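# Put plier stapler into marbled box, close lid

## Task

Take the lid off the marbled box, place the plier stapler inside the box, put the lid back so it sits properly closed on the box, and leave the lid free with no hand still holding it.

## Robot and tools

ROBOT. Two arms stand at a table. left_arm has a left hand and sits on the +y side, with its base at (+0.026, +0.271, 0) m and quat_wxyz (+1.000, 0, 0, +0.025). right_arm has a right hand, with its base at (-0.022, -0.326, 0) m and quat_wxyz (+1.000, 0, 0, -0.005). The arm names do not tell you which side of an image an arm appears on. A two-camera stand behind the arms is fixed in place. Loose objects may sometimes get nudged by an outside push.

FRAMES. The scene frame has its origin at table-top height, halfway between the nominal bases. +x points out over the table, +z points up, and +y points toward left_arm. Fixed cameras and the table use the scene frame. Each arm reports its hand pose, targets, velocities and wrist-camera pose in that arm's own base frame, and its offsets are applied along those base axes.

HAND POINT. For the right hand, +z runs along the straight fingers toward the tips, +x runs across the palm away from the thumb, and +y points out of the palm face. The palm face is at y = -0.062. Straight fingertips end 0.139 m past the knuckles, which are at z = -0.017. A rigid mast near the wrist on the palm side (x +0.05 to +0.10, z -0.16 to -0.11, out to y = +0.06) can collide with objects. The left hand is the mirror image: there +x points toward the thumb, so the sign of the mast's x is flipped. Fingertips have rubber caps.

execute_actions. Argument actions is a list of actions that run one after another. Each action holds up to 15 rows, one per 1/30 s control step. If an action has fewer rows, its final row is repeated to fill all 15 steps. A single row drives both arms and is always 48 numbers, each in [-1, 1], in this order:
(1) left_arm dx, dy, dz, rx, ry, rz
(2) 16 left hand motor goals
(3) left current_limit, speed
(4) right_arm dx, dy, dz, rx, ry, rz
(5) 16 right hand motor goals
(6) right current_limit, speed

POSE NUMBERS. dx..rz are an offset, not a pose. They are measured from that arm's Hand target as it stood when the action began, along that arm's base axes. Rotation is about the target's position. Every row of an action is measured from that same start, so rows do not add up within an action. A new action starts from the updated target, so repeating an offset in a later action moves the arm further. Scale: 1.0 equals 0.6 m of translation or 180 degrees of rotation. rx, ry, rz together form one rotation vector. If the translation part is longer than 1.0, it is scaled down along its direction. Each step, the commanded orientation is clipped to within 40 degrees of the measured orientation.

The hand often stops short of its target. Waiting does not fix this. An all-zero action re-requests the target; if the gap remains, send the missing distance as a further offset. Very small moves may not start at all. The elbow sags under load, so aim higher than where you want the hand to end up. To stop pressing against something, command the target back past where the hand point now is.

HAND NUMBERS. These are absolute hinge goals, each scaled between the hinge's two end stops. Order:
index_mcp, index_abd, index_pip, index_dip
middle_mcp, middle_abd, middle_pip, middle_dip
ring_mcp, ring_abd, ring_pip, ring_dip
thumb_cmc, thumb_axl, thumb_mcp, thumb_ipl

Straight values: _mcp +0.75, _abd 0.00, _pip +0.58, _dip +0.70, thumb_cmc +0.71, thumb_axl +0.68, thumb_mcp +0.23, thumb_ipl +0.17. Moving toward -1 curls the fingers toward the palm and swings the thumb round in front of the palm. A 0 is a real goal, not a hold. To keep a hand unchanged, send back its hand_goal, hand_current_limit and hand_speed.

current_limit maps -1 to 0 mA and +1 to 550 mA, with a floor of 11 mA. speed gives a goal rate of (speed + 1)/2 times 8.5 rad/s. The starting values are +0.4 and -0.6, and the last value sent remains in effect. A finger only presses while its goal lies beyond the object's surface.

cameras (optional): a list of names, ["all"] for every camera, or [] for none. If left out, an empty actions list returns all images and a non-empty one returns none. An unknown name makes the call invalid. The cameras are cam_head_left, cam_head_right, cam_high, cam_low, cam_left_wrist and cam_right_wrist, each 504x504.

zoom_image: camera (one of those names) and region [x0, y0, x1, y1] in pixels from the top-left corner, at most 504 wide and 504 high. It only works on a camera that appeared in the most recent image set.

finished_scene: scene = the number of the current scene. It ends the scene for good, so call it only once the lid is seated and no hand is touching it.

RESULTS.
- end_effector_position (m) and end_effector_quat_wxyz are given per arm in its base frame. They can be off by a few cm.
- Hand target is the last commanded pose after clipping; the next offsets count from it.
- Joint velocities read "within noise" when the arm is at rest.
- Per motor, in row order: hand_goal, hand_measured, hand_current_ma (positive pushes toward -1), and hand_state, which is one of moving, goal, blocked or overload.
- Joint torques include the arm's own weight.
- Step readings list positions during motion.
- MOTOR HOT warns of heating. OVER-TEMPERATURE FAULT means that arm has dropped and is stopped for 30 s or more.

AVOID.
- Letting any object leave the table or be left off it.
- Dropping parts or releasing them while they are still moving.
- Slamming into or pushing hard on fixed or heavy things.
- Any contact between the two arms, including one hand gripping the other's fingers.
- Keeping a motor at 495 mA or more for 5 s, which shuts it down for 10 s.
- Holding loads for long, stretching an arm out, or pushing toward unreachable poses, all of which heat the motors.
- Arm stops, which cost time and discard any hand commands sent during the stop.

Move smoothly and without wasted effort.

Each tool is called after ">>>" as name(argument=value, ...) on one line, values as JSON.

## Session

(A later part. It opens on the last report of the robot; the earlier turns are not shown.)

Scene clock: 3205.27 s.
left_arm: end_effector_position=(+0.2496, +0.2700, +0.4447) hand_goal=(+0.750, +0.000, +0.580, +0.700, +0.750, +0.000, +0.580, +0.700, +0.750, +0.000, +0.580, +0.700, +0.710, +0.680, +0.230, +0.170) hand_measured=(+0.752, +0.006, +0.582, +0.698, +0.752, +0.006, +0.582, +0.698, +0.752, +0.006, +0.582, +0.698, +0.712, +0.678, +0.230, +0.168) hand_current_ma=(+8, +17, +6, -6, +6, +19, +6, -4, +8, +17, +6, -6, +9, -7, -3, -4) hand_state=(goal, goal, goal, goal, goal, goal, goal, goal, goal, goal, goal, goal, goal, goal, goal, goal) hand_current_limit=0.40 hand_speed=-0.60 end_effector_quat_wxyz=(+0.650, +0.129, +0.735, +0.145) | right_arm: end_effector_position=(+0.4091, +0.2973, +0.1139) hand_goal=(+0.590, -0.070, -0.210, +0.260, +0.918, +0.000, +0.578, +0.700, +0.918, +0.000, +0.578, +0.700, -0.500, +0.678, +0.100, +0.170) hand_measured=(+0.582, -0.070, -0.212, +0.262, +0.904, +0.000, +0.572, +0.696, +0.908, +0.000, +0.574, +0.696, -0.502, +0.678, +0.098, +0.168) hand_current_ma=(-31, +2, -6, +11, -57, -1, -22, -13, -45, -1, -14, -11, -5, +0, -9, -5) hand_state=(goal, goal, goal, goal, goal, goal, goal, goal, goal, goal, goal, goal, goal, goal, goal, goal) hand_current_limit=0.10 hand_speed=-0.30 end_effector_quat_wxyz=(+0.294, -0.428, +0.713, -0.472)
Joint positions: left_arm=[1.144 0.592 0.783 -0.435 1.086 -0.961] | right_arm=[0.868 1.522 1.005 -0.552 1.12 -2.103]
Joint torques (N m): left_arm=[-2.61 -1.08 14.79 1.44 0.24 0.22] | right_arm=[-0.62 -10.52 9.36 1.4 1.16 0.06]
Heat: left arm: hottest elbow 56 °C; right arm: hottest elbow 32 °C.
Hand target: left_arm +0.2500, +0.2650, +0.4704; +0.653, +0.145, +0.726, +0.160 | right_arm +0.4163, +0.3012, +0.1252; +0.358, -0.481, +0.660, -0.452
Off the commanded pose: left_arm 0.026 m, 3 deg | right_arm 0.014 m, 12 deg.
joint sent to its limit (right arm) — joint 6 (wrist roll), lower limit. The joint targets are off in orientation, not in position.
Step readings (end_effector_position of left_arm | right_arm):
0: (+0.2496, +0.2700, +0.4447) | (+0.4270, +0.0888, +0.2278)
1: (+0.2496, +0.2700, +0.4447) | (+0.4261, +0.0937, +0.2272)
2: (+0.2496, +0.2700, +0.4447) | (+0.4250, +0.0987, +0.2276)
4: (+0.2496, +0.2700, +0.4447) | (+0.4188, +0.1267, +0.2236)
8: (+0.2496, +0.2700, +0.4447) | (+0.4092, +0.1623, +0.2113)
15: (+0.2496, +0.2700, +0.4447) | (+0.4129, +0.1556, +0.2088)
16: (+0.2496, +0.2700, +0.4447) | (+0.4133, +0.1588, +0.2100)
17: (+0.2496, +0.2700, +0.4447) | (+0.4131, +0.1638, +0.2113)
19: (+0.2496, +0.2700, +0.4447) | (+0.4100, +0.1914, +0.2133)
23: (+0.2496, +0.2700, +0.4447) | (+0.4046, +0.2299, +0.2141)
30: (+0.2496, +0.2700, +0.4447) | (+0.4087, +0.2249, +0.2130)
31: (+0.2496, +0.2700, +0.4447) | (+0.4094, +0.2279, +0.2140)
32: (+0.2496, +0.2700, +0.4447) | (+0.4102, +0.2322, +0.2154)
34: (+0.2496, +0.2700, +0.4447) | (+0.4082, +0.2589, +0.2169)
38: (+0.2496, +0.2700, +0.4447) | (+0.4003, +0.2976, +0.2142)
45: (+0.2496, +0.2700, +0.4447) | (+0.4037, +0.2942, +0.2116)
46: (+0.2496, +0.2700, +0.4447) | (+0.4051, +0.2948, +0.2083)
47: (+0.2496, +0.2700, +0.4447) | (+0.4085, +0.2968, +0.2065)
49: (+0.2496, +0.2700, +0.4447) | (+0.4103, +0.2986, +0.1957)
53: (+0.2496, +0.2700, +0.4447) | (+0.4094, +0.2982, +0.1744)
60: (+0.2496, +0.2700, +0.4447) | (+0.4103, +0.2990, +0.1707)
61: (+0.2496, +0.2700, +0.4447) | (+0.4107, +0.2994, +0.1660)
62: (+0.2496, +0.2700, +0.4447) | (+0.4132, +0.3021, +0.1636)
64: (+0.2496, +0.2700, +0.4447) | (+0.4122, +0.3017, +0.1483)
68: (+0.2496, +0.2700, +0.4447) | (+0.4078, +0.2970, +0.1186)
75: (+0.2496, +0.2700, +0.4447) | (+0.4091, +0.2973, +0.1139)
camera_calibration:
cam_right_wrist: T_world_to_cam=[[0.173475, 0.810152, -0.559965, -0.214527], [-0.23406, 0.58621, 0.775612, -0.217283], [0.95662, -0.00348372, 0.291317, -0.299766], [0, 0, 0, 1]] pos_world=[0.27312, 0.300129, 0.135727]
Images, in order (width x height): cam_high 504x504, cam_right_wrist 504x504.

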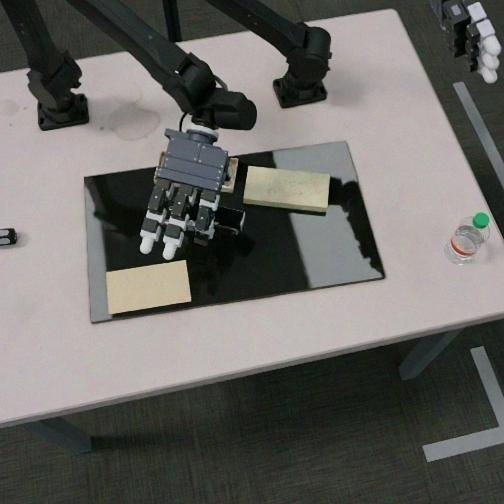

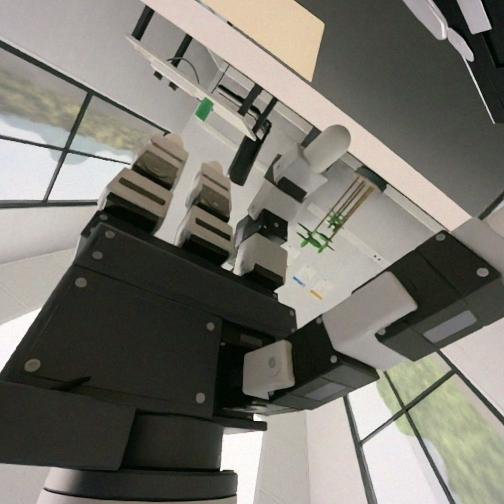

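>>> execute_actions(actions=[[[0,0,0,0,0,0,0.75,0,0.58,0.7,0.75,0,0.58,0.7,0.75,0,0.58,0.7,0.71,0.68,0.23,0.17,0.4,-0.6,0.008,0.034,0,0,0,0,0.59,-0.07,-0.21,0.26,0.918,0,0.578,0.7,0.918,0,0.578,0.7,-0.5,0.678,0.1,0.17,0.1,-0.3]],[[0,0,0,0,0,0,0.75,0,0.58,0.7,0.75,0,0.58,0.7,0.75,0,0.58,0.7,0.71,0.68,0.23,0.17,0.4,-0.6,0,0,-0.05,0,0,0,0.59,-0.07,-0.21,0.26,0.918,0,0.578,0.7,0.918,0,0.578,0.7,-0.5,0.678,0.1,0.17,0.1,-0.3]]], cameras=["cam_high","cam_right_wrist"])

>>> zoom_image(camera="cam_right_wrist", region=[284, 0, 504, 220])

>>> zoom_image(camera="cam_high", region=[180, 190, 260, 270])

Scene clock: 3270.97 s.
left_arm: end_effector_position=(+0.2496, +0.2700, +0.4447) hand_goal=(+0.750, +0.000, +0.580, +0.700, +0.750, +0.000, +0.580, +0.700, +0.750, +0.000, +0.580, +0.700, +0.710, +0.680, +0.230, +0.170) hand_measured=(+0.752, +0.006, +0.582, +0.698, +0.752, +0.006, +0.582, +0.698, +0.752, +0.006, +0.582, +0.698, +0.712, +0.678, +0.230, +0.168) hand_current_ma=(+8, +17, +6, -6, +6, +19, +6, -4, +8, +17, +6, -6, +9, -7, -3, -4) hand_state=(goal, goal, goal, goal, goal, goal, goal, goal, goal, goal, goal, goal, goal, goal, goal, goal) hand_current_limit=0.40 hand_speed=-0.60 end_effector_quat_wxyz=(+0.650, +0.129, +0.735, +0.145) | right_arm: end_effector_position=(+0.4175, +0.3149, +0.0895) hand_goal=(+0.590, -0.070, -0.210, +0.260, +0.918, +0.000, +0.578, +0.700, +0.918, +0.000, +0.578, +0.700, -0.500, +0.678, +0.100, +0.170) hand_measured=(+0.582, -0.070, -0.212, +0.262, +0.904, +0.000, +0.572, +0.696, +0.908, +0.000, +0.574, +0.696, -0.502, +0.678, +0.098, +0.168) hand_current_ma=(-32, +2, -6, +11, -57, -1, -22, -13, -45, -1, -14, -11, -6, +0, -9, -5) hand_state=(goal, goal, goal, goal, goal, goal, goal, goal, goal, goal, goal, goal, goal, goal, goal, goal) hand_current_limit=0.10 hand_speed=-0.30 end_effector_quat_wxyz=(+0.301, -0.428, +0.712, -0.470)
Joint positions: left_arm=[1.144 0.592 0.783 -0.435 1.086 -0.961] | right_arm=[0.878 1.596 1.015 -0.476 1.121 -2.103]
Joint torques (N m): left_arm=[-2.14 -1.14 14.61 1.52 0.23 0.25] | right_arm=[0.38 -10.52 8.73 1.24 1.11 0.06]
Heat: left arm: hottest elbow 56 °C; right arm: hottest elbow 31 °C.
Hand target: left_arm +0.2500, +0.2650, +0.4704; +0.653, +0.145, +0.726, +0.160 | right_arm +0.4212, +0.3217, +0.0953; +0.358, -0.481, +0.660, -0.452
Off the commanded pose: left_arm 0.026 m, 3 deg | right_arm 0.010 m, 11 deg.
joint sent to its limit (right arm) — joint 6 (wrist roll), lower limit. The joint targets are off in orientation, not in position.
Step readings (end_effector_position of left_arm | right_arm):
0: (+0.2496, +0.2700, +0.4447) | (+0.4091, +0.2973, +0.1139)
1: (+0.2496, +0.2700, +0.4447) | (+0.4091, +0.2980, +0.1140)
2: (+0.2496, +0.2700, +0.4447) | (+0.4089, +0.2991, +0.1137)
4: (+0.2496, +0.2700, +0.4447) | (+0.4098, +0.3011, +0.1124)
8: (+0.2496, +0.2700, +0.4447) | (+0.4094, +0.3031, +0.1089)
15: (+0.2496, +0.2700, +0.4447) | (+0.4088, +0.3038, +0.1085)
16: (+0.2496, +0.2700, +0.4447) | (+0.4103, +0.3056, +0.1079)
17: (+0.2496, +0.2700, +0.4447) | (+0.4127, +0.3083, +0.1072)
19: (+0.2496, +0.2700, +0.4447) | (+0.4164, +0.3129, +0.1023)
23: (+0.2496, +0.2700, +0.4447) | (+0.4171, +0.3144, +0.0909)
30: (+0.2496, +0.2700, +0.4447) | (+0.4175, +0.3149, +0.0895)
camera_calibration:
cam_right_wrist: T_world_to_cam=[[0.170513, 0.816456, -0.551657, -0.245336], [-0.246005, 0.5774, 0.778518, -0.199059], [0.954152, 0.00296326, 0.299307, -0.302491], [0, 0, 0, 1]] pos_world=[0.281486, 0.316139, 0.110167]
Images, in order (width x height): cam_high 504x504, cam_right_wrist 504x504.

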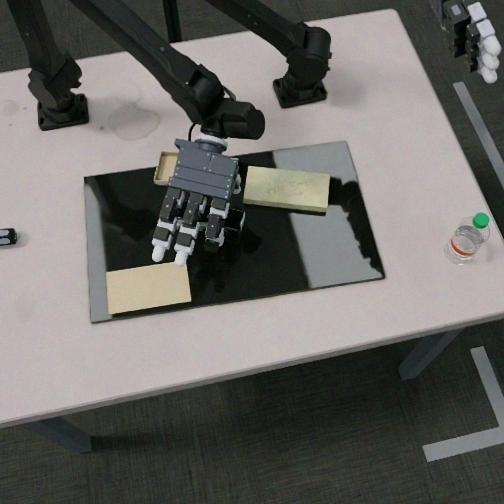

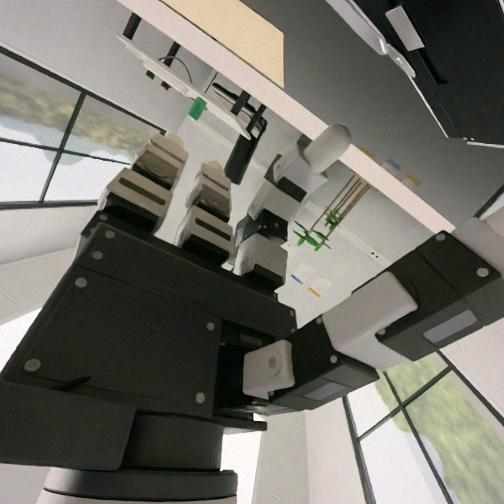

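Scaled by 2.291.

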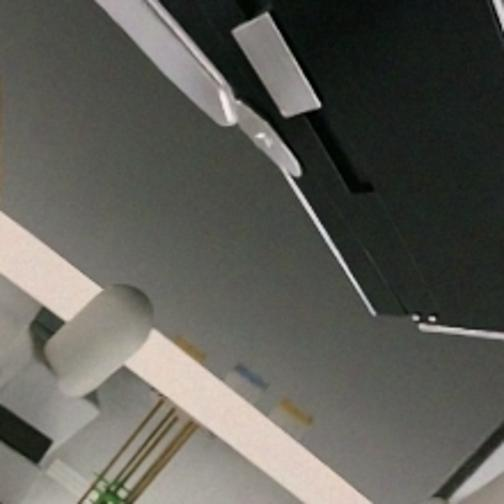

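Scaled by 6.300.

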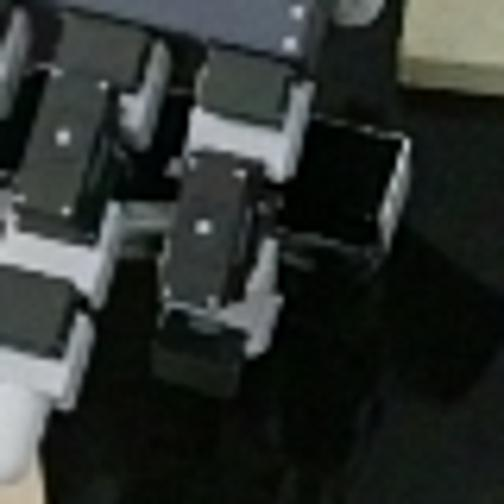

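>>> execute_actions(actions=[[[0,0,0,0,0,0,0.75,0,0.58,0.7,0.75,0,0.58,0.7,0.75,0,0.58,0.7,0.71,0.68,0.23,0.17,0.4,-0.6,0,0,-0.055,0,0,0,0.59,-0.07,-0.21,0.26,0.918,0,0.578,0.7,0.918,0,0.578,0.7,-0.5,0.678,0.1,0.17,0.1,-0.3]],[[0,0,0,0,0,0,0.75,0,0.58,0.7,0.75,0,0.58,0.7,0.75,0,0.58,0.7,0.71,0.68,0.23,0.17,0.4,-0.6,0,0,-0.014,0,0,0,0.59,-0.07,-0.21,0.26,0.918,0,0.578,0.7,0.918,0,0.578,0.7,-0.5,0.678,0.08,0.17,0.1,-0.3]]], cameras=["cam_high","cam_right_wrist"])

>>> zoom_image(camera="cam_right_wrist", region=[284, 0, 504, 220])

Scene clock: 3297.73 s.
left_arm: end_effector_position=(+0.2496, +0.2700, +0.4447) hand_goal=(+0.750, +0.000, +0.580, +0.700, +0.750, +0.000, +0.580, +0.700, +0.750, +0.000, +0.580, +0.700, +0.710, +0.680, +0.230, +0.170) hand_measured=(+0.752, +0.006, +0.582, +0.698, +0.752, +0.006, +0.582, +0.698, +0.752, +0.006, +0.582, +0.698, +0.712, +0.678, +0.230, +0.168) hand_current_ma=(+8, +17, +6, -6, +6, +19, +6, -4, +8, +17, +6, -6, +9, -7, -3, -4) hand_state=(goal, goal, goal, goal, goal, goal, goal, goal, goal, goal, goal, goal, goal, goal, goal, goal) hand_current_limit=0.40 hand_speed=-0.60 end_effector_quat_wxyz=(+0.650, +0.129, +0.735, +0.145) | right_arm: end_effector_position=(+0.4202, +0.3179, +0.0574) hand_goal=(+0.590, -0.070, -0.210, +0.260, +0.918, +0.000, +0.578, +0.700, +0.918, +0.000, +0.578, +0.700, -0.500, +0.678, +0.080, +0.170) hand_measured=(+0.584, -0.072, -0.214, +0.258, +0.904, +0.000, +0.572, +0.696, +0.908, +0.000, +0.574, +0.696, -0.502, +0.678, +0.082, +0.168) hand_current_ma=(-23, -7, -13, -10, -59, -1, -22, -13, -47, -1, -14, -11, -8, +0, +7, -5) hand_state=(goal, goal, goal, goal, goal, goal, goal, goal, goal, goal, goal, goal, goal, goal, goal, goal) hand_current_limit=0.10 hand_speed=-0.30 end_effector_quat_wxyz=(+0.308, -0.422, +0.713, -0.467)
Joint positions: left_arm=[1.144 0.592 0.783 -0.435 1.086 -0.961] | right_arm=[0.878 1.653 0.978 -0.365 1.122 -2.101]
Joint torques (N m): left_arm=[-3.19 -1.32 14.43 1.4 0.22 0.16] | right_arm=[0.38 -9.82 7.54 1.51 0.95 0.04]
Heat: left arm: hottest elbow 56 °C; right arm: hottest elbow 31 °C.
Hand target: left_arm +0.2500, +0.2650, +0.4704; +0.653, +0.145, +0.726, +0.160 | right_arm +0.4212, +0.3217, +0.0539; +0.358, -0.481, +0.660, -0.452
Off the commanded pose: left_arm 0.026 m, 3 deg | right_arm 0.005 m, 11 deg.
joint sent to its limit (right arm) — joint 6 (wrist roll), lower limit. The joint targets are off in orientation, not in position.
Step readings (end_effector_position of left_arm | right_arm):
0: (+0.2496, +0.2700, +0.4447) | (+0.4175, +0.3149, +0.0895)
1: (+0.2496, +0.2700, +0.4447) | (+0.4180, +0.3154, +0.0873)
2: (+0.2496, +0.2700, +0.4447) | (+0.4200, +0.3177, +0.0863)
4: (+0.2496, +0.2700, +0.4447) | (+0.4211, +0.3193, +0.0783)
8: (+0.2496, +0.2700, +0.4447) | (+0.4181, +0.3162, +0.0604)
15: (+0.2496, +0.2700, +0.4447) | (+0.4184, +0.3156, +0.0584)
16: (+0.2496, +0.2700, +0.4447) | (+0.4188, +0.3161, +0.0584)
17: (+0.2496, +0.2700, +0.4447) | (+0.4192, +0.3166, +0.0583)
19: (+0.2496, +0.2700, +0.4447) | (+0.4200, +0.3177, +0.0579)
23: (+0.2496, +0.2700, +0.4447) | (+0.4202, +0.3179, +0.0574)
30: (+0.2496, +0.2700, +0.4447) | (+0.4202, +0.3179, +0.0574)
camera_calibration:
cam_right_wrist: T_world_to_cam=[[0.177995, 0.824077, -0.537787, -0.272453], [-0.255282, 0.566474, 0.783542, -0.168111], [0.950342, -0.00217971, 0.311201, -0.29283], [0, 0, 0, 1]] pos_world=[0.283868, 0.319114, 0.0763297]
Images, in order (width x height): cam_high 504x504, cam_right_wrist 504x504.

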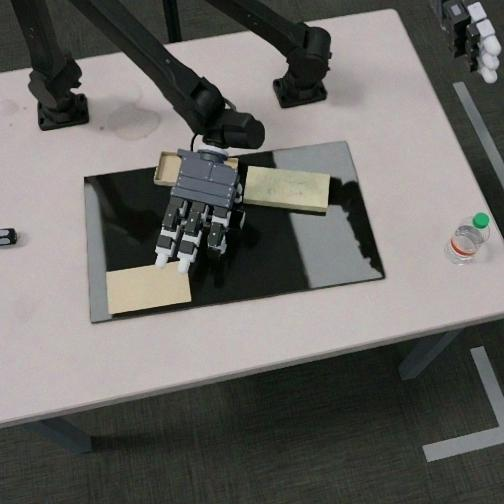

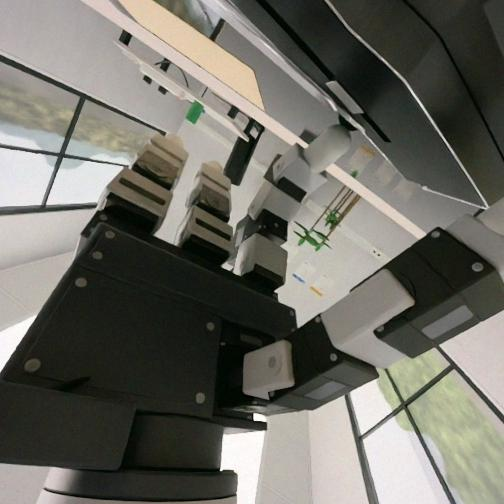

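Scaled by 2.291.

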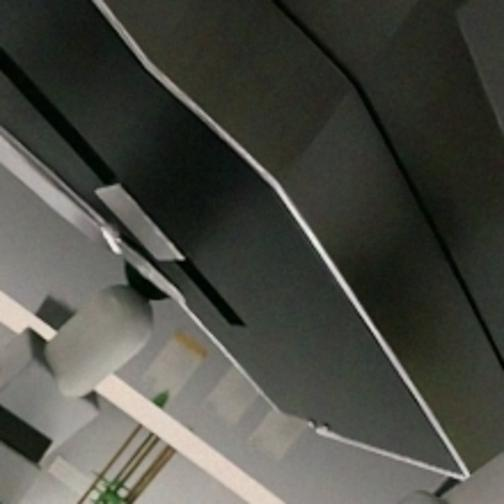

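>>> execute_actions(actions=[[[0,0,0,0,0,0,0.75,0,0.58,0.7,0.75,0,0.58,0.7,0.75,0,0.58,0.7,0.71,0.68,0.23,0.17,0.4,-0.6,0,0,0,0,0,0,0.46,-0.07,-0.25,0.28,0.918,0,0.578,0.7,0.918,0,0.578,0.7,-0.5,0.678,0.02,0.17,0.1,-0.6]],[[0,0,0,0,0,0,0.75,0,0.58,0.7,0.75,0,0.58,0.7,0.75,0,0.58,0.7,0.71,0.68,0.23,0.17,0.4,-0.6,0,0,0,0,0,0,0.38,-0.07,-0.27,0.26,0.918,0,0.578,0.7,0.918,0,0.578,0.7,-0.5,0.678,-0.02,0.17,0.1,-0.6]],[[0,0,0,0,0,0,0.75,0,0.58,0.7,0.75,0,0.58,0.7,0.75,0,0.58,0.7,0.71,0.68,0.23,0.17,0.4,-0.6,0,0,0,0,0,0,0.3,-0.07,-0.28,0.24,0.918,0,0.578,0.7,0.918,0,0.578,0.7,-0.5,0.678,-0.06,0.17,0.1,-0.6]]], cameras=["cam_right_wrist"])

>>> zoom_image(camera="cam_right_wrist", region=[284, 0, 504, 220])

Scene clock: 3311.37 s.
left_arm: end_effector_position=(+0.2496, +0.2700, +0.4447) hand_goal=(+0.750, +0.000, +0.580, +0.700, +0.750, +0.000, +0.580, +0.700, +0.750, +0.000, +0.580, +0.700, +0.710, +0.680, +0.230, +0.170) hand_measured=(+0.752, +0.006, +0.582, +0.698, +0.752, +0.006, +0.582, +0.698, +0.752, +0.006, +0.582, +0.698, +0.712, +0.678, +0.230, +0.168) hand_current_ma=(+8, +17, +6, -6, +6, +19, +6, -4, +8, +17, +6, -6, +9, -7, -3, -4) hand_state=(goal, goal, goal, goal, goal, goal, goal, goal, goal, goal, goal, goal, goal, goal, goal, goal) hand_current_limit=0.40 hand_speed=-0.60 end_effector_quat_wxyz=(+0.650, +0.129, +0.735, +0.145) | right_arm: end_effector_position=(+0.4214, +0.3185, +0.0578) hand_goal=(+0.300, -0.070, -0.280, +0.240, +0.918, +0.000, +0.578, +0.700, +0.918, +0.000, +0.578, +0.700, -0.500, +0.678, -0.060, +0.170) hand_measured=(+0.328, -0.072, -0.268, +0.248, +0.904, +0.000, +0.572, +0.696, +0.908, +0.000, +0.574, +0.696, -0.502, +0.678, -0.036, +0.174) hand_current_ma=(+127, -6, +51, +31, -59, -1, -22, -13, -47, -1, -14, -11, -7, +0, +130, +26) hand_state=(blocked, goal, goal, goal, goal, goal, goal, goal, goal, goal, goal, goal, goal, goal, blocked, goal) hand_current_limit=0.10 hand_speed=-0.60 end_effector_quat_wxyz=(+0.310, -0.421, +0.714, -0.466)
Joint positions: left_arm=[1.144 0.592 0.783 -0.435 1.086 -0.961] | right_arm=[0.876 1.653 0.978 -0.358 1.12 -2.101]
Joint torques (N m): left_arm=[-2.67 -1.44 14.65 1.35 0.22 0.25] | right_arm=[0.15 -9.88 7.45 1.22 0.98 0.04]
Heat: left arm: hottest elbow 56 °C; right arm: hottest elbow 31 °C.
Hand target: left_arm +0.2500, +0.2650, +0.4704; +0.653, +0.145, +0.726, +0.160 | right_arm +0.4211, +0.3219, +0.0539; +0.358, -0.481, +0.660, -0.452
Off the commanded pose: left_arm 0.026 m, 3 deg | right_arm 0.005 m, 11 deg.
joint sent to its limit (right arm) — joint 6 (wrist roll), lower limit. The joint targets are off in orientation, not in position.
Step readings (end_effector_position of left_arm | right_arm):
0: (+0.2496, +0.2700, +0.4447) | (+0.4202, +0.3179, +0.0574)
1: (+0.2496, +0.2700, +0.4447) | (+0.4202, +0.3179, +0.0574)
2: (+0.2496, +0.2700, +0.4447) | (+0.4205, +0.3178, +0.0576)
4: (+0.2496, +0.2700, +0.4447) | (+0.4213, +0.3179, +0.0583)
8: (+0.2496, +0.2700, +0.4447) | (+0.4220, +0.3174, +0.0586)
15: (+0.2496, +0.2700, +0.4447) | (+0.4220, +0.3174, +0.0586)
16: (+0.2496, +0.2700, +0.4447) | (+0.4220, +0.3174, +0.0586)
17: (+0.2496, +0.2700, +0.4447) | (+0.4219, +0.3176, +0.0585)
19: (+0.2496, +0.2700, +0.4447) | (+0.4219, +0.3176, +0.0585)
23: (+0.2496, +0.2700, +0.4447) | (+0.4217, +0.3181, +0.0581)
30: (+0.2496, +0.2700, +0.4447) | (+0.4216, +0.3181, +0.0581)
31: (+0.2496, +0.2700, +0.4447) | (+0.4216, +0.3181, +0.0581)
32: (+0.2496, +0.2700, +0.4447) | (+0.4214, +0.3184, +0.0579)
34: (+0.2496, +0.2700, +0.4447) | (+0.4214, +0.3185, +0.0578)
38: (+0.2496, +0.2700, +0.4447) | (+0.4214, +0.3185, +0.0578)
45: (+0.2496, +0.2700, +0.4447) | (+0.4214, +0.3185, +0.0578)
camera_calibration:
cam_right_wrist: T_world_to_cam=[[0.179885, 0.827081, -0.532521, -0.275024], [-0.257001, 0.562064, 0.786152, -0.166479], [0.949522, -0.00455821, 0.313668, -0.293072], [0, 0, 0, 1]] pos_world=[0.284965, 0.319703, 0.076349]
Images, in order (width x height): cam_right_wrist 504x504.

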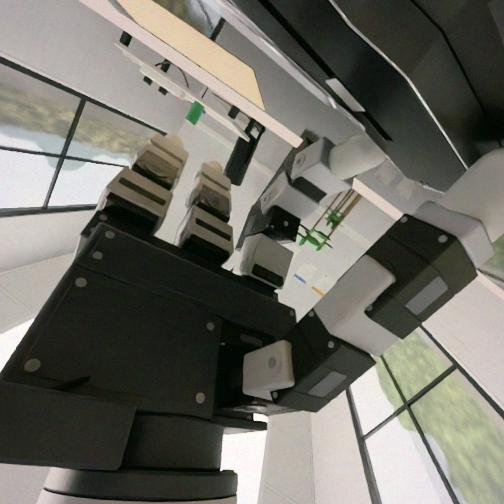

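Scaled by 2.291.

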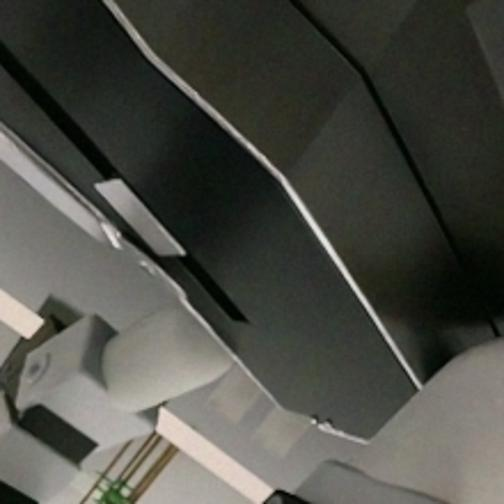

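>>> execute_actions(actions=[[[0,0,0,0,0,0,0.75,0,0.58,0.7,0.75,0,0.58,0.7,0.75,0,0.58,0.7,0.71,0.68,0.23,0.17,0.4,-0.6,0,0,0,0,0,0,0.15,-0.07,-0.3,0.22,0.918,0,0.578,0.7,0.918,0,0.578,0.7,-0.5,0.678,-0.15,0.16,0.3,-0.6]],[[0,0,0,0,0,0,0.75,0,0.58,0.7,0.75,0,0.58,0.7,0.75,0,0.58,0.7,0.71,0.68,0.23,0.17,0.4,-0.6,0,0,0,0,0,0,0.05,-0.07,-0.33,0.19,0.918,0,0.578,0.7,0.918,0,0.578,0.7,-0.5,0.678,-0.28,0.14,0.78,-0.6]]], cameras=[])

Scene clock: 3323.10 s.
left_arm: end_effector_position=(+0.2496, +0.2700, +0.4447) hand_goal=(+0.750, +0.000, +0.580, +0.700, +0.750, +0.000, +0.580, +0.700, +0.750, +0.000, +0.580, +0.700, +0.710, +0.680, +0.230, +0.170) hand_measured=(+0.752, +0.006, +0.582, +0.698, +0.752, +0.006, +0.582, +0.698, +0.752, +0.006, +0.582, +0.698, +0.712, +0.678, +0.230, +0.168) hand_current_ma=(+8, +17, +6, -6, +6, +19, +6, -4, +8, +17, +6, -6, +9, -7, -3, -4) hand_state=(goal, goal, goal, goal, goal, goal, goal, goal, goal, goal, goal, goal, goal, goal, goal, goal) hand_current_limit=0.40 hand_speed=-0.60 end_effector_quat_wxyz=(+0.650, +0.129, +0.735, +0.145) | right_arm: end_effector_position=(+0.4214, +0.3186, +0.0577) hand_goal=(+0.050, -0.070, -0.330, +0.190, +0.918, +0.000, +0.578, +0.700, +0.918, +0.000, +0.578, +0.700, -0.500, +0.678, -0.280, +0.140) hand_measured=(+0.322, -0.070, -0.268, +0.238, +0.904, +0.000, +0.572, +0.696, +0.908, +0.000, +0.574, +0.696, -0.502, +0.678, -0.038, +0.174) hand_current_ma=(+490, -2, +282, +215, -59, -1, -22, -13, -47, -1, -14, -11, -7, +0, +490, +199) hand_state=(blocked, goal, blocked, blocked, goal, goal, goal, goal, goal, goal, goal, goal, goal, goal, blocked, blocked) hand_current_limit=0.78 hand_speed=-0.60 end_effector_quat_wxyz=(+0.310, -0.421, +0.714, -0.466)
Joint positions: left_arm=[1.144 0.592 0.783 -0.435 1.086 -0.961] | right_arm=[0.876 1.653 0.978 -0.358 1.12 -2.101]
Joint torques (N m): left_arm=[-3.31 -1.44 14.58 1.33 0.21 0.2] | right_arm=[0.21 -9.88 7.43 1.25 0.97 0.07]
Heat: left arm: hottest elbow 56 °C; right arm: hottest elbow 31 °C.
Hand target: left_arm +0.2500, +0.2650, +0.4704; +0.653, +0.145, +0.726, +0.160 | right_arm +0.4211, +0.3219, +0.0540; +0.358, -0.481, +0.660, -0.452
Off the commanded pose: left_arm 0.026 m, 3 deg | right_arm 0.005 m, 11 deg.
joint sent to its limit (right arm) — joint 6 (wrist roll), lower limit. The joint targets are off in orientation, not in position.
Step readings (end_effector_position of left_arm | right_arm):
0: (+0.2496, +0.2700, +0.4447) | (+0.4214, +0.3185, +0.0578)
1: (+0.2496, +0.2700, +0.4447) | (+0.4214, +0.3185, +0.0578)
2: (+0.2496, +0.2700, +0.4447) | (+0.4214, +0.3185, +0.0578)
4: (+0.2496, +0.2700, +0.4447) | (+0.4214, +0.3185, +0.0578)
8: (+0.2496, +0.2700, +0.4447) | (+0.4214, +0.3185, +0.0578)
15: (+0.2496, +0.2700, +0.4447) | (+0.4214, +0.3185, +0.0578)
16: (+0.2496, +0.2700, +0.4447) | (+0.4214, +0.3185, +0.0578)
17: (+0.2496, +0.2700, +0.4447) | (+0.4214, +0.3185, +0.0578)
19: (+0.2496, +0.2700, +0.4447) | (+0.4214, +0.3186, +0.0577)
23: (+0.2496, +0.2700, +0.4447) | (+0.4214, +0.3186, +0.0577)
30: (+0.2496, +0.2700, +0.4447) | (+0.4214, +0.3186, +0.0577)
No camera images: "cameras" was empty.

>>> execute_actions(actions=[[[0,0,0,0,0,0,0.75,0,0.58,0.7,0.75,0,0.58,0.7,0.75,0,0.58,0.7,0.71,0.68,0.23,0.17,0.4,-0.6,0.004,0,0.05,0,0,0,0.05,-0.07,-0.33,0.19,0.918,0,0.578,0.7,0.918,0,0.578,0.7,-0.5,0.678,-0.28,0.14,0.78,-0.6]],[[0,0,0,0,0,0,0.75,0,0.58,0.7,0.75,0,0.58,0.7,0.75,0,0.58,0.7,0.71,0.68,0.23,0.17,0.4,-0.6,0,0,0.0365,0,0,0,0.05,-0.07,-0.33,0.19,0.918,0,0.578,0.7,0.918,0,0.578,0.7,-0.5,0.678,-0.28,0.14,0.78,-0.6]],[[0,0,0,0,0,0,0.75,0,0.58,0.7,0.75,0,0.58,0.7,0.75,0,0.58,0.7,0.71,0.68,0.23,0.17,0.4,-0.6,-0.0075,-0.013,0.034,0,0,0,0.05,-0.07,-0.33,0.19,0.918,0,0.578,0.7,0.918,0,0.578,0.7,-0.5,0.678,-0.28,0.14,0.78,-0.6]]], cameras=["cam_right_wrist","cam_low"])

>>> zoom_image(camera="cam_low", region=[190, 160, 400, 300])

Scene clock: 3352.63 s.
left_arm: end_effector_position=(+0.2496, +0.2700, +0.4447) hand_goal=(+0.750, +0.000, +0.580, +0.700, +0.750, +0.000, +0.580, +0.700, +0.750, +0.000, +0.580, +0.700, +0.710, +0.680, +0.230, +0.170) hand_measured=(+0.752, +0.006, +0.582, +0.698, +0.752, +0.006, +0.582, +0.698, +0.752, +0.006, +0.582, +0.698, +0.712, +0.678, +0.230, +0.168) hand_current_ma=(+8, +17, +6, -6, +6, +19, +6, -4, +8, +17, +6, -6, +9, -7, -3, -4) hand_state=(goal, goal, goal, goal, goal, goal, goal, goal, goal, goal, goal, goal, goal, goal, goal, goal) hand_current_limit=0.40 hand_speed=-0.60 end_effector_quat_wxyz=(+0.650, +0.129, +0.735, +0.145) | right_arm: end_effector_position=(+0.4057, +0.2987, +0.0994) hand_goal=(+0.050, -0.070, -0.330, +0.190, +0.918, +0.000, +0.578, +0.700, +0.918, +0.000, +0.578, +0.700, -0.500, +0.678, -0.280, +0.140) hand_measured=(+0.322, -0.068, -0.268, +0.232, +0.904, +0.000, +0.572, +0.696, +0.906, +0.000, +0.574, +0.696, -0.502, +0.678, -0.038, +0.174) hand_current_ma=(+490, +5, +282, +188, -59, -1, -22, -13, -47, -1, -14, -11, -4, +0, +490, +199) hand_state=(blocked, goal, blocked, blocked, goal, goal, goal, goal, goal, goal, goal, goal, goal, goal, blocked, blocked) hand_current_limit=0.78 hand_speed=-0.60 end_effector_quat_wxyz=(+0.290, -0.433, +0.709, -0.475)
Joint positions: left_arm=[1.144 0.592 0.783 -0.435 1.086 -0.961] | right_arm=[0.876 1.544 0.989 -0.528 1.124 -2.103]
Joint torques (N m): left_arm=[-2.37 -1.03 14.65 1.4 0.24 0.21] | right_arm=[-0.09 -10.64 12.59 0.29 1.2 0.06]
Heat: left arm: hottest elbow 56 °C; right arm: hottest elbow 30 °C.
Hand target: left_arm +0.2500, +0.2650, +0.4704; +0.653, +0.145, +0.726, +0.160 | right_arm +0.4189, +0.3140, +0.1262; +0.358, -0.481, +0.660, -0.452
Off the commanded pose: left_arm 0.026 m, 3 deg | right_arm 0.034 m, 11 deg.
joint sent to its limit (right arm) — joint 6 (wrist roll), lower limit. The joint targets are off in orientation, not in position.
Step readings (end_effector_position of left_arm | right_arm):
0: (+0.2496, +0.2700, +0.4447) | (+0.4214, +0.3186, +0.0577)
1: (+0.2496, +0.2700, +0.4447) | (+0.4204, +0.3175, +0.0579)
2: (+0.2496, +0.2700, +0.4447) | (+0.4190, +0.3161, +0.0582)
4: (+0.2496, +0.2700, +0.4447) | (+0.4164, +0.3129, +0.0598)
8: (+0.2496, +0.2700, +0.4447) | (+0.4151, +0.3114, +0.0612)
15: (+0.2496, +0.2700, +0.4447) | (+0.4148, +0.3111, +0.0612)
16: (+0.2496, +0.2700, +0.4447) | (+0.4142, +0.3103, +0.0621)
17: (+0.2496, +0.2700, +0.4447) | (+0.4128, +0.3087, +0.0629)
19: (+0.2496, +0.2700, +0.4447) | (+0.4107, +0.3056, +0.0674)
23: (+0.2496, +0.2700, +0.4447) | (+0.4103, +0.3045, +0.0768)
30: (+0.2496, +0.2700, +0.4447) | (+0.4107, +0.3050, +0.0785)
31: (+0.2496, +0.2700, +0.4447) | (+0.4099, +0.3041, +0.0795)
32: (+0.2496, +0.2700, +0.4447) | (+0.4086, +0.3027, +0.0805)
34: (+0.2496, +0.2700, +0.4447) | (+0.4065, +0.3001, +0.0865)
38: (+0.2496, +0.2700, +0.4447) | (+0.4057, +0.2987, +0.0977)
45: (+0.2496, +0.2700, +0.4447) | (+0.4057, +0.2987, +0.0994)
camera_calibration:
cam_right_wrist: T_world_to_cam=[[0.164716, 0.803588, -0.571939, -0.216465], [-0.23282, 0.59515, 0.76915, -0.21004], [0.958469, 0.0064673, 0.285122, -0.295431], [0, 0, 0, 1]] pos_world=[0.269916, 0.300865, 0.121981]
Images, in order (width x height): cam_low 504x504, cam_right_wrist 504x504.

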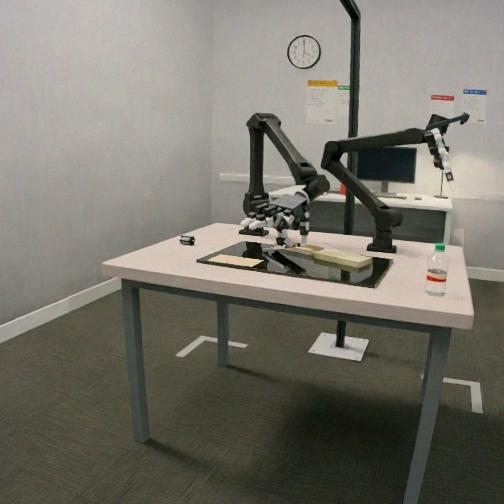

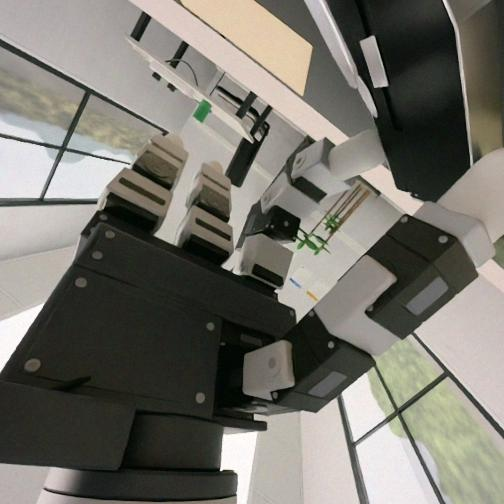

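Scaled by 2.400.

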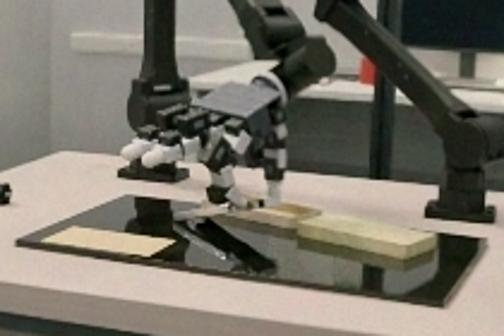

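>>> execute_actions(actions=[[[0,0,0,0,0,0,0.75,0,0.58,0.7,0.75,0,0.58,0.7,0.75,0,0.58,0.7,0.71,0.68,0.23,0.17,0.4,-0.6,0.0,0,0.035,0,0,0,0.05,-0.07,-0.33,0.19,0.918,0,0.578,0.7,0.918,0,0.578,0.7,-0.5,0.678,-0.28,0.14,0.78,-0.6]],[[0,0,0,0,0,0,0.75,0,0.58,0.7,0.75,0,0.58,0.7,0.75,0,0.58,0.7,0.71,0.68,0.23,0.17,0.4,-0.6,-0.005,-0.009,0.03,0,0,0,0.05,-0.07,-0.33,0.19,0.918,0,0.578,0.7,0.918,0,0.578,0.7,-0.5,0.678,-0.28,0.14,0.78,-0.6]]], cameras=["cam_right_wrist","cam_low"])

>>> zoom_image(camera="cam_low", region=[190, 160, 400, 300])

Scene clock: 3373.13 s.
left_arm: end_effector_position=(+0.2496, +0.2700, +0.4447) hand_goal=(+0.750, +0.000, +0.580, +0.700, +0.750, +0.000, +0.580, +0.700, +0.750, +0.000, +0.580, +0.700, +0.710, +0.680, +0.230, +0.170) hand_measured=(+0.752, +0.006, +0.582, +0.698, +0.752, +0.006, +0.582, +0.698, +0.752, +0.006, +0.582, +0.698, +0.712, +0.678, +0.230, +0.168) hand_current_ma=(+8, +17, +6, -6, +6, +19, +6, -4, +8, +17, +6, -6, +9, -7, -3, -4) hand_state=(goal, goal, goal, goal, goal, goal, goal, goal, goal, goal, goal, goal, goal, goal, goal, goal) hand_current_limit=0.40 hand_speed=-0.60 end_effector_quat_wxyz=(+0.650, +0.129, +0.735, +0.145) | right_arm: end_effector_position=(+0.4025, +0.2946, +0.1345) hand_goal=(+0.050, -0.070, -0.330, +0.190, +0.918, +0.000, +0.578, +0.700, +0.918, +0.000, +0.578, +0.700, -0.500, +0.678, -0.280, +0.140) hand_measured=(+0.322, -0.070, -0.268, +0.230, +0.904, +0.000, +0.572, +0.696, +0.906, +0.000, +0.574, +0.696, -0.500, +0.678, -0.038, +0.174) hand_current_ma=(+490, +3, +282, +173, -59, -1, -22, -13, -48, -1, -14, -11, +1, +0, +490, +199) hand_state=(blocked, goal, blocked, blocked, goal, goal, goal, goal, goal, goal, goal, goal, goal, goal, blocked, blocked) hand_current_limit=0.78 hand_speed=-0.60 end_effector_quat_wxyz=(+0.287, -0.435, +0.708, -0.476)
Joint positions: left_arm=[1.144 0.592 0.783 -0.435 1.086 -0.961] | right_arm=[0.876 1.487 1.031 -0.633 1.125 -2.103]
Joint torques (N m): left_arm=[-2.9 -0.91 14.53 1.33 0.2 0.25] | right_arm=[-0.15 -10.17 13.34 0.4 1.23 0.05]
Heat: left arm: hottest elbow 56 °C; right arm: hottest elbow 32 °C.
Hand target: left_arm +0.2500, +0.2650, +0.4704; +0.653, +0.145, +0.726, +0.160 | right_arm +0.4160, +0.3087, +0.1653; +0.358, -0.481, +0.660, -0.452
Off the commanded pose: left_arm 0.026 m, 3 deg | right_arm 0.036 m, 12 deg.
joint sent to its limit (right arm) — joint 6 (wrist roll), lower limit. The joint targets are off in orientation, not in position.
Step readings (end_effector_position of left_arm | right_arm):
0: (+0.2496, +0.2700, +0.4447) | (+0.4057, +0.2987, +0.0994)
1: (+0.2496, +0.2700, +0.4447) | (+0.4054, +0.2984, +0.1006)
2: (+0.2496, +0.2700, +0.4447) | (+0.4046, +0.2975, +0.1016)
4: (+0.2496, +0.2700, +0.4447) | (+0.4043, +0.2969, +0.1062)
8: (+0.2496, +0.2700, +0.4447) | (+0.4053, +0.2981, +0.1145)
15: (+0.2496, +0.2700, +0.4447) | (+0.4061, +0.2991, +0.1168)
16: (+0.2496, +0.2700, +0.4447) | (+0.4056, +0.2984, +0.1179)
17: (+0.2496, +0.2700, +0.4447) | (+0.4045, +0.2973, +0.1187)
19: (+0.2496, +0.2700, +0.4447) | (+0.4026, +0.2949, +0.1235)
23: (+0.2496, +0.2700, +0.4447) | (+0.4017, +0.2937, +0.1322)
30: (+0.2496, +0.2700, +0.4447) | (+0.4025, +0.2946, +0.1345)
camera_calibration:
cam_right_wrist: T_world_to_cam=[[0.163018, 0.800133, -0.577246, -0.190164], [-0.229699, 0.599774, 0.766491, -0.237594], [0.959512, 0.00764138, 0.281564, -0.302651], [0, 0, 0, 1]] pos_world=[0.266822, 0.296972, 0.157558]
Images, in order (width x height): cam_low 504x504, cam_right_wrist 504x504.

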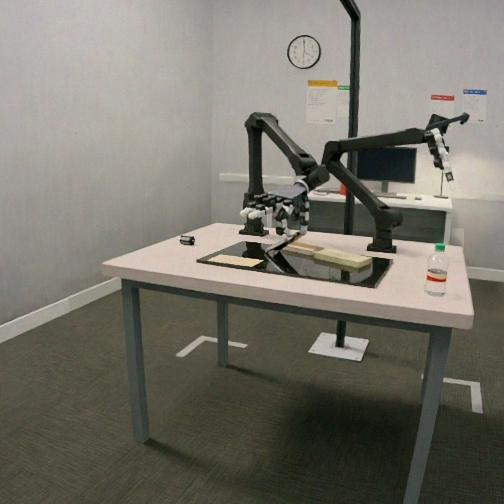

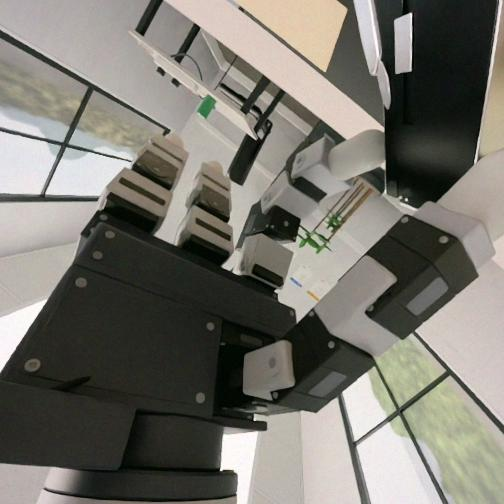

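Scaled by 2.400.

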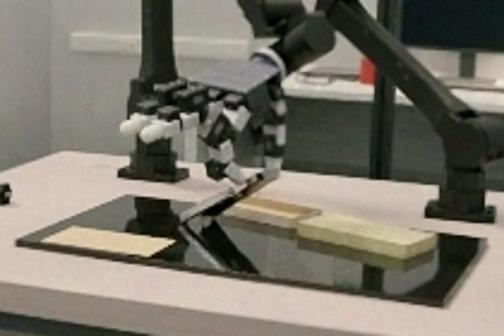

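>>> execute_actions(actions=[[[0,0,0,0,0,0,0.75,0,0.58,0.7,0.75,0,0.58,0.7,0.75,0,0.58,0.7,0.71,0.68,0.23,0.17,0.4,-0.6,-0.010,-0.018,0.028,0,0,0,0.05,-0.07,-0.33,0.19,0.918,0,0.578,0.7,0.918,0,0.578,0.7,-0.5,0.678,-0.28,0.14,0.78,-0.6]],[[0,0,0,0,0,0,0.75,0,0.58,0.7,0.75,0,0.58,0.7,0.75,0,0.58,0.7,0.71,0.68,0.23,0.17,0.4,-0.6,-0.013,-0.023,0.026,0,0,0,0.05,-0.07,-0.33,0.19,0.918,0,0.578,0.7,0.918,0,0.578,0.7,-0.5,0.678,-0.28,0.14,0.78,-0.6]]], cameras=["cam_right_wrist","cam_low"])

>>> zoom_image(camera="cam_low", region=[190, 160, 400, 300])

Scene clock: 3386.03 s.
left_arm: end_effector_position=(+0.2496, +0.2700, +0.4447) hand_goal=(+0.750, +0.000, +0.580, +0.700, +0.750, +0.000, +0.580, +0.700, +0.750, +0.000, +0.580, +0.700, +0.710, +0.680, +0.230, +0.170) hand_measured=(+0.752, +0.006, +0.582, +0.698, +0.752, +0.006, +0.582, +0.698, +0.752, +0.006, +0.582, +0.698, +0.712, +0.678, +0.230, +0.168) hand_current_ma=(+8, +17, +6, -6, +6, +19, +6, -4, +8, +17, +6, -6, +9, -7, -3, -4) hand_state=(goal, goal, goal, goal, goal, goal, goal, goal, goal, goal, goal, goal, goal, goal, goal, goal) hand_current_limit=0.40 hand_speed=-0.60 end_effector_quat_wxyz=(+0.650, +0.129, +0.735, +0.145) | right_arm: end_effector_position=(+0.3917, +0.2778, +0.1790) hand_goal=(+0.050, -0.070, -0.330, +0.190, +0.918, +0.000, +0.578, +0.700, +0.918, +0.000, +0.578, +0.700, -0.500, +0.678, -0.280, +0.140) hand_measured=(+0.130, -0.070, -0.310, +0.196, +0.904, +0.000, +0.572, +0.696, +0.906, +0.000, +0.574, +0.696, -0.502, +0.678, -0.170, +0.156) hand_current_ma=(+388, +3, +87, +21, -59, -1, -22, -13, -48, -1, -14, -11, -7, +0, +490, +86) hand_state=(blocked, goal, blocked, goal, goal, goal, goal, goal, goal, goal, goal, goal, goal, goal, blocked, goal) hand_current_limit=0.78 hand_speed=-0.60 end_effector_quat_wxyz=(+0.298, -0.425, +0.712, -0.474)
Joint positions: left_arm=[1.144 0.592 0.783 -0.435 1.086 -0.961] | right_arm=[0.871 1.377 1.034 -0.717 1.128 -2.103]
Joint torques (N m): left_arm=[-2.73 -0.67 14.46 1.22 0.25 0.23] | right_arm=[-1.14 -8.88 12.77 0.23 1 0.03]
Heat: left arm: hottest elbow 56 °C; right arm: hottest elbow 34 °C.
Hand target: left_arm +0.2500, +0.2650, +0.4704; +0.653, +0.145, +0.726, +0.160 | right_arm +0.4023, +0.2840, +0.1978; +0.358, -0.481, +0.660, -0.452
Off the commanded pose: left_arm 0.026 m, 3 deg | right_arm 0.022 m, 11 deg.
joint sent to its limit (right arm) — joint 6 (wrist roll), lower limit. The joint targets are off in orientation, not in position.
Step readings (end_effector_position of left_arm | right_arm):
0: (+0.2496, +0.2700, +0.4447) | (+0.4025, +0.2946, +0.1345)
1: (+0.2496, +0.2700, +0.4447) | (+0.4017, +0.2936, +0.1354)
2: (+0.2496, +0.2700, +0.4447) | (+0.4004, +0.2922, +0.1362)
4: (+0.2496, +0.2700, +0.4447) | (+0.3981, +0.2894, +0.1420)
8: (+0.2496, +0.2700, +0.4447) | (+0.3965, +0.2873, +0.1518)
15: (+0.2496, +0.2700, +0.4447) | (+0.3963, +0.2870, +0.1529)
16: (+0.2496, +0.2700, +0.4447) | (+0.3955, +0.2859, +0.1538)
17: (+0.2496, +0.2700, +0.4447) | (+0.3944, +0.2842, +0.1548)
19: (+0.2496, +0.2700, +0.4447) | (+0.3920, +0.2809, +0.1608)
23: (+0.2496, +0.2700, +0.4447) | (+0.3913, +0.2781, +0.1747)
30: (+0.2496, +0.2700, +0.4447) | (+0.3917, +0.2778, +0.1790)
camera_calibration:
cam_right_wrist: T_world_to_cam=[[0.179414, 0.811533, -0.556079, -0.162692], [-0.242543, 0.584292, 0.774452, -0.256255], [0.953406, -0.00407389, 0.301662, -0.302565], [0, 0, 0, 1]] pos_world=[0.255503, 0.280525, 0.19926]
Images, in order (width x height): cam_low 504x504, cam_right_wrist 504x504.

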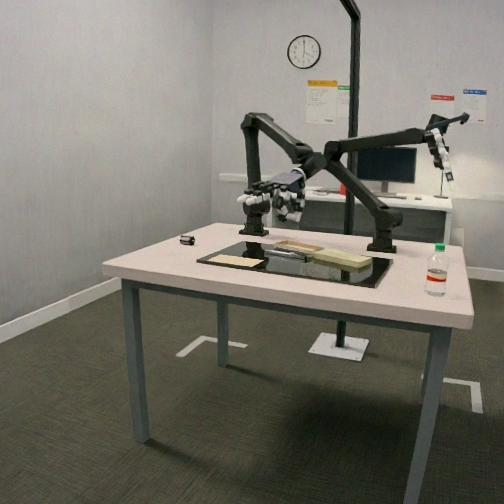

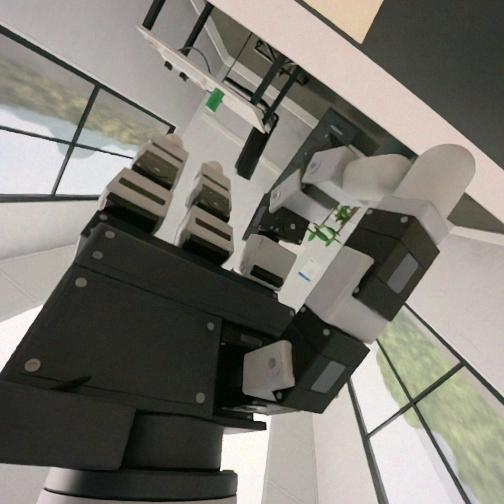

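Scaled by 2.400.

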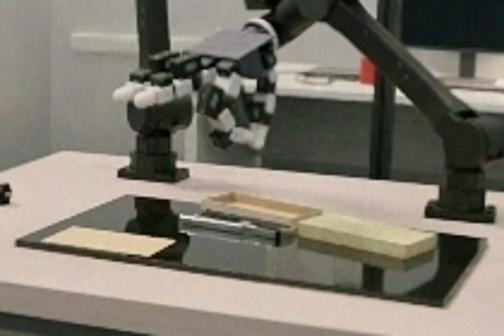

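>>> zoom_image(camera="cam_low", region=[255, 230, 325, 280])

>>> execute_actions(actions=[[[0,0,0,0,0,0,0.75,0,0.58,0.7,0.75,0,0.58,0.7,0.75,0,0.58,0.7,0.71,0.68,0.23,0.17,0.4,-0.6,0,-0.12,0,0,0,0,0.5,0,-0.25,0.28,0.918,0,0.578,0.7,0.918,0,0.578,0.7,-0.5,0.678,0.1,0.17,0.1,-0.3]],[[0,0,0,0,0,0,0.75,0,0.58,0.7,0.75,0,0.58,0.7,0.75,0,0.58,0.7,0.71,0.68,0.23,0.17,0.4,-0.6,-0.1,-0.12,0,0,0,0,0.5,0,-0.25,0.28,0.918,0,0.578,0.7,0.918,0,0.578,0.7,-0.5,0.678,0.1,0.17,0.1,-0.3]]], cameras=["cam_high","cam_right_wrist","cam_head_left"])

>>> zoom_image(camera="cam_high", region=[145, 145, 255, 245])

>>> zoom_image(camera="cam_head_left", region=[255, 270, 355, 370])

Scaled by 7.200.

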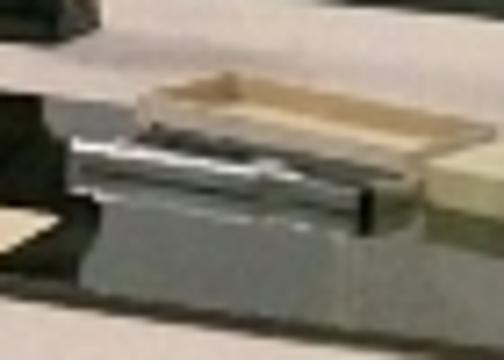

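Scene clock: 3558.17 s.
left_arm: end_effector_position=(+0.2496, +0.2700, +0.4447) hand_goal=(+0.750, +0.000, +0.580, +0.700, +0.750, +0.000, +0.580, +0.700, +0.750, +0.000, +0.580, +0.700, +0.710, +0.680, +0.230, +0.170) hand_measured=(+0.752, +0.006, +0.582, +0.698, +0.752, +0.006, +0.582, +0.698, +0.752, +0.006, +0.582, +0.698, +0.712, +0.678, +0.230, +0.168) hand_current_ma=(+8, +17, +6, -6, +6, +19, +6, -4, +8, +17, +6, -6, +9, -7, -3, -4) hand_state=(goal, goal, goal, goal, goal, goal, goal, goal, goal, goal, goal, goal, goal, goal, goal, goal) hand_current_limit=0.40 hand_speed=-0.60 end_effector_quat_wxyz=(+0.650, +0.129, +0.735, +0.145) | right_arm: end_effector_position=(+0.3378, +0.1356, +0.1898) hand_goal=(+0.500, +0.000, -0.250, +0.280, +0.918, +0.000, +0.578, +0.700, +0.918, +0.000, +0.578, +0.700, -0.500, +0.678, +0.100, +0.170) hand_measured=(+0.494, +0.000, -0.252, +0.278, +0.906, +0.002, +0.572, +0.696, +0.908, +0.002, +0.574, +0.696, -0.502, +0.678, +0.096, +0.170) hand_current_ma=(-27, -1, -4, -9, -56, +3, -21, -13, -46, +3, -14, -11, -9, +0, -18, +0) hand_state=(goal, goal, goal, goal, goal, goal, goal, goal, goal, goal, goal, goal, goal, goal, goal, goal) hand_current_limit=0.10 hand_speed=-0.30 end_effector_quat_wxyz=(+0.271, -0.363, +0.741, -0.496)
Joint positions: left_arm=[1.144 0.592 0.783 -0.435 1.086 -0.961] | right_arm=[0.725 1.014 0.767 -0.793 1.138 -2.101]
Joint torques (N m): left_arm=[-2.2 -1.08 14.63 1.17 0.23 0.18] | right_arm=[0.32 -4.01 11.17 0.59 1.03 0.04]
Heat: left arm: hottest elbow 57 °C; right arm: hottest elbow 34 °C.
Hand target: left_arm +0.2500, +0.2650, +0.4704; +0.653, +0.145, +0.726, +0.160 | right_arm +0.3422, +0.1400, +0.1978; +0.358, -0.481, +0.660, -0.452
Off the commanded pose: left_arm 0.026 m, 3 deg | right_arm 0.010 m, 20 deg.
joint sent to its limit (right arm) — joint 6 (wrist roll), lower limit. The joint targets are off in orientation, not in position.
Step readings (end_effector_position of left_arm | right_arm):
0: (+0.2496, +0.2700, +0.4447) | (+0.3917, +0.2778, +0.1790)
1: (+0.2496, +0.2700, +0.4447) | (+0.3914, +0.2732, +0.1780)
2: (+0.2496, +0.2700, +0.4447) | (+0.3906, +0.2681, +0.1768)
4: (+0.2496, +0.2700, +0.4447) | (+0.3925, +0.2405, +0.1789)
8: (+0.2496, +0.2700, +0.4447) | (+0.4028, +0.2044, +0.1918)
15: (+0.2496, +0.2700, +0.4447) | (+0.4012, +0.2068, +0.1943)
16: (+0.2496, +0.2700, +0.4447) | (+0.3947, +0.2013, +0.1891)
17: (+0.2496, +0.2700, +0.4447) | (+0.3874, +0.1954, +0.1873)
19: (+0.2496, +0.2700, +0.4447) | (+0.3595, +0.1657, +0.1793)
23: (+0.2496, +0.2700, +0.4447) | (+0.3373, +0.1350, +0.1892)
30: (+0.2496, +0.2700, +0.4447) | (+0.3377, +0.1354, +0.1909)
camera_calibration:
cam_right_wrist: T_world_to_cam=[[0.31268, 0.779029, -0.543457, -0.0746524], [-0.168127, 0.608503, 0.775537, -0.223177], [0.934861, -0.151125, 0.321242, -0.232608], [0, 0, 0, 1]] pos_world=[0.203277, 0.158807, 0.207235]
Images, in order (width x height): cam_head_left 504x504, cam_high 504x504, cam_right_wrist 504x504.

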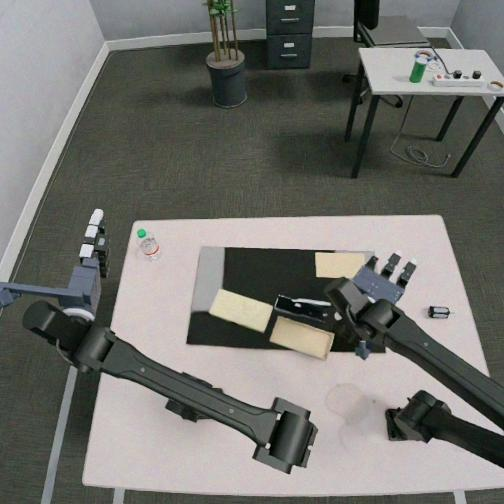

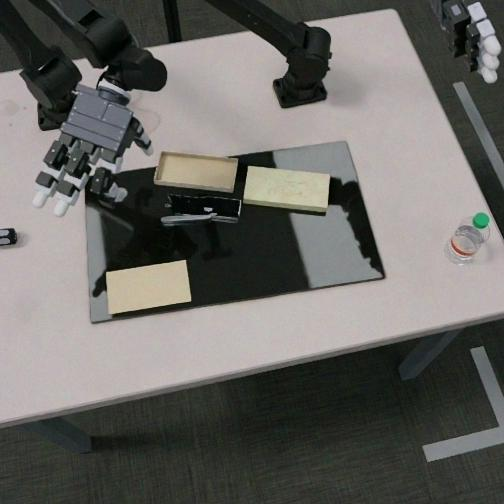

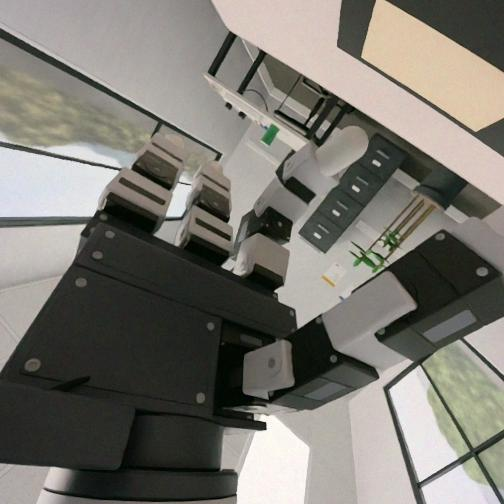

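Scaled by 4.582.

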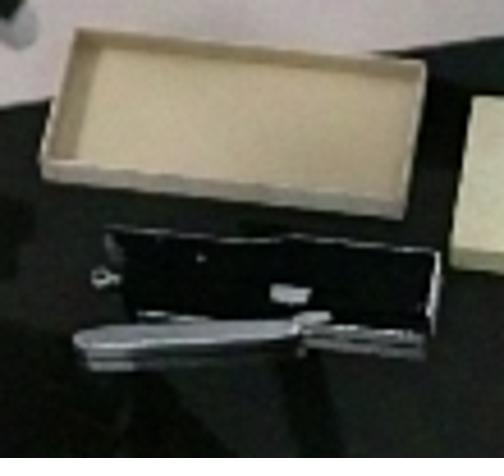

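Scaled by 5.040.

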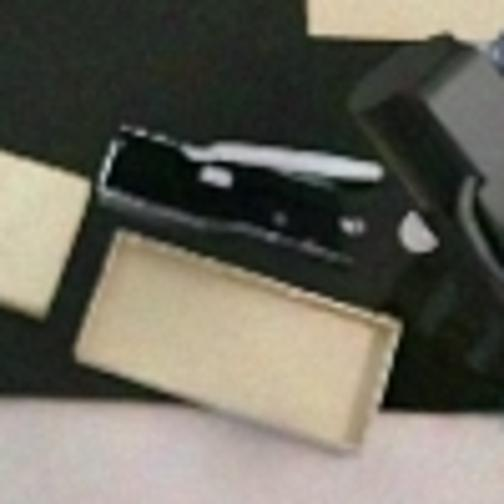

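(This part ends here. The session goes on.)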